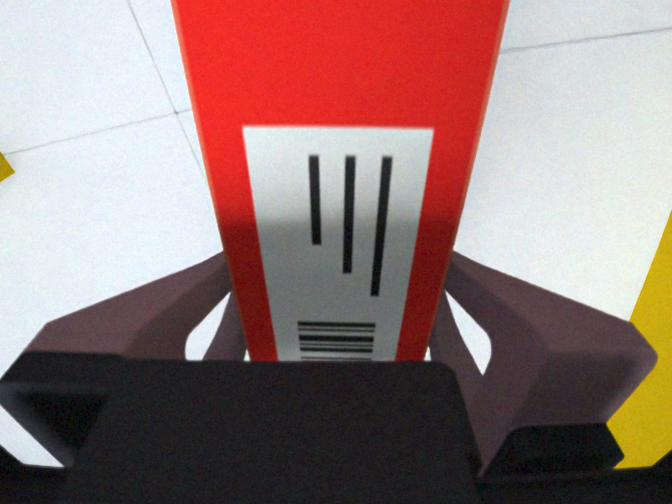

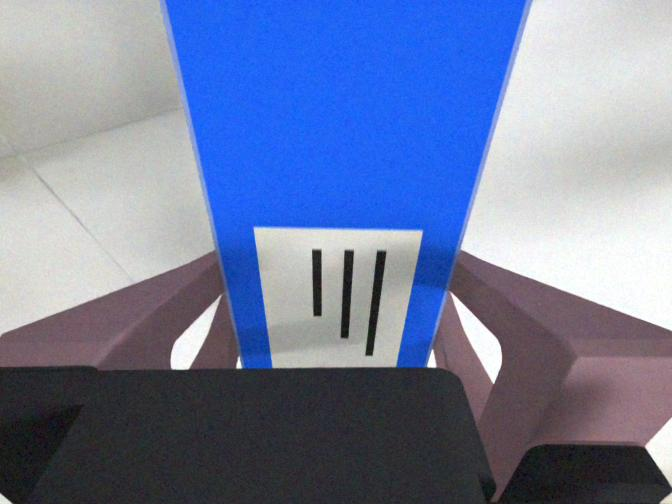

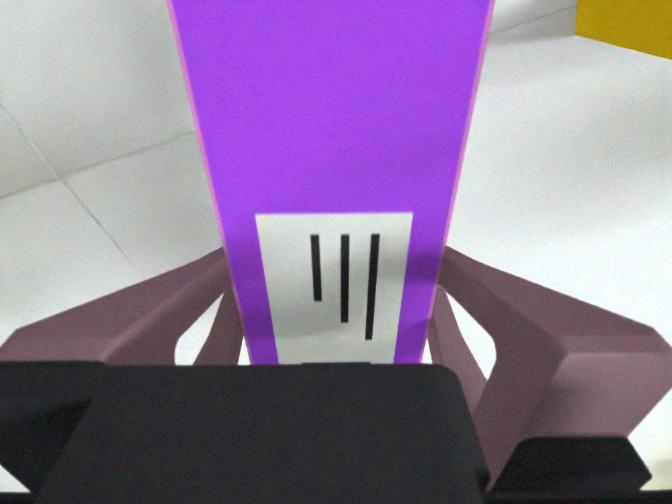

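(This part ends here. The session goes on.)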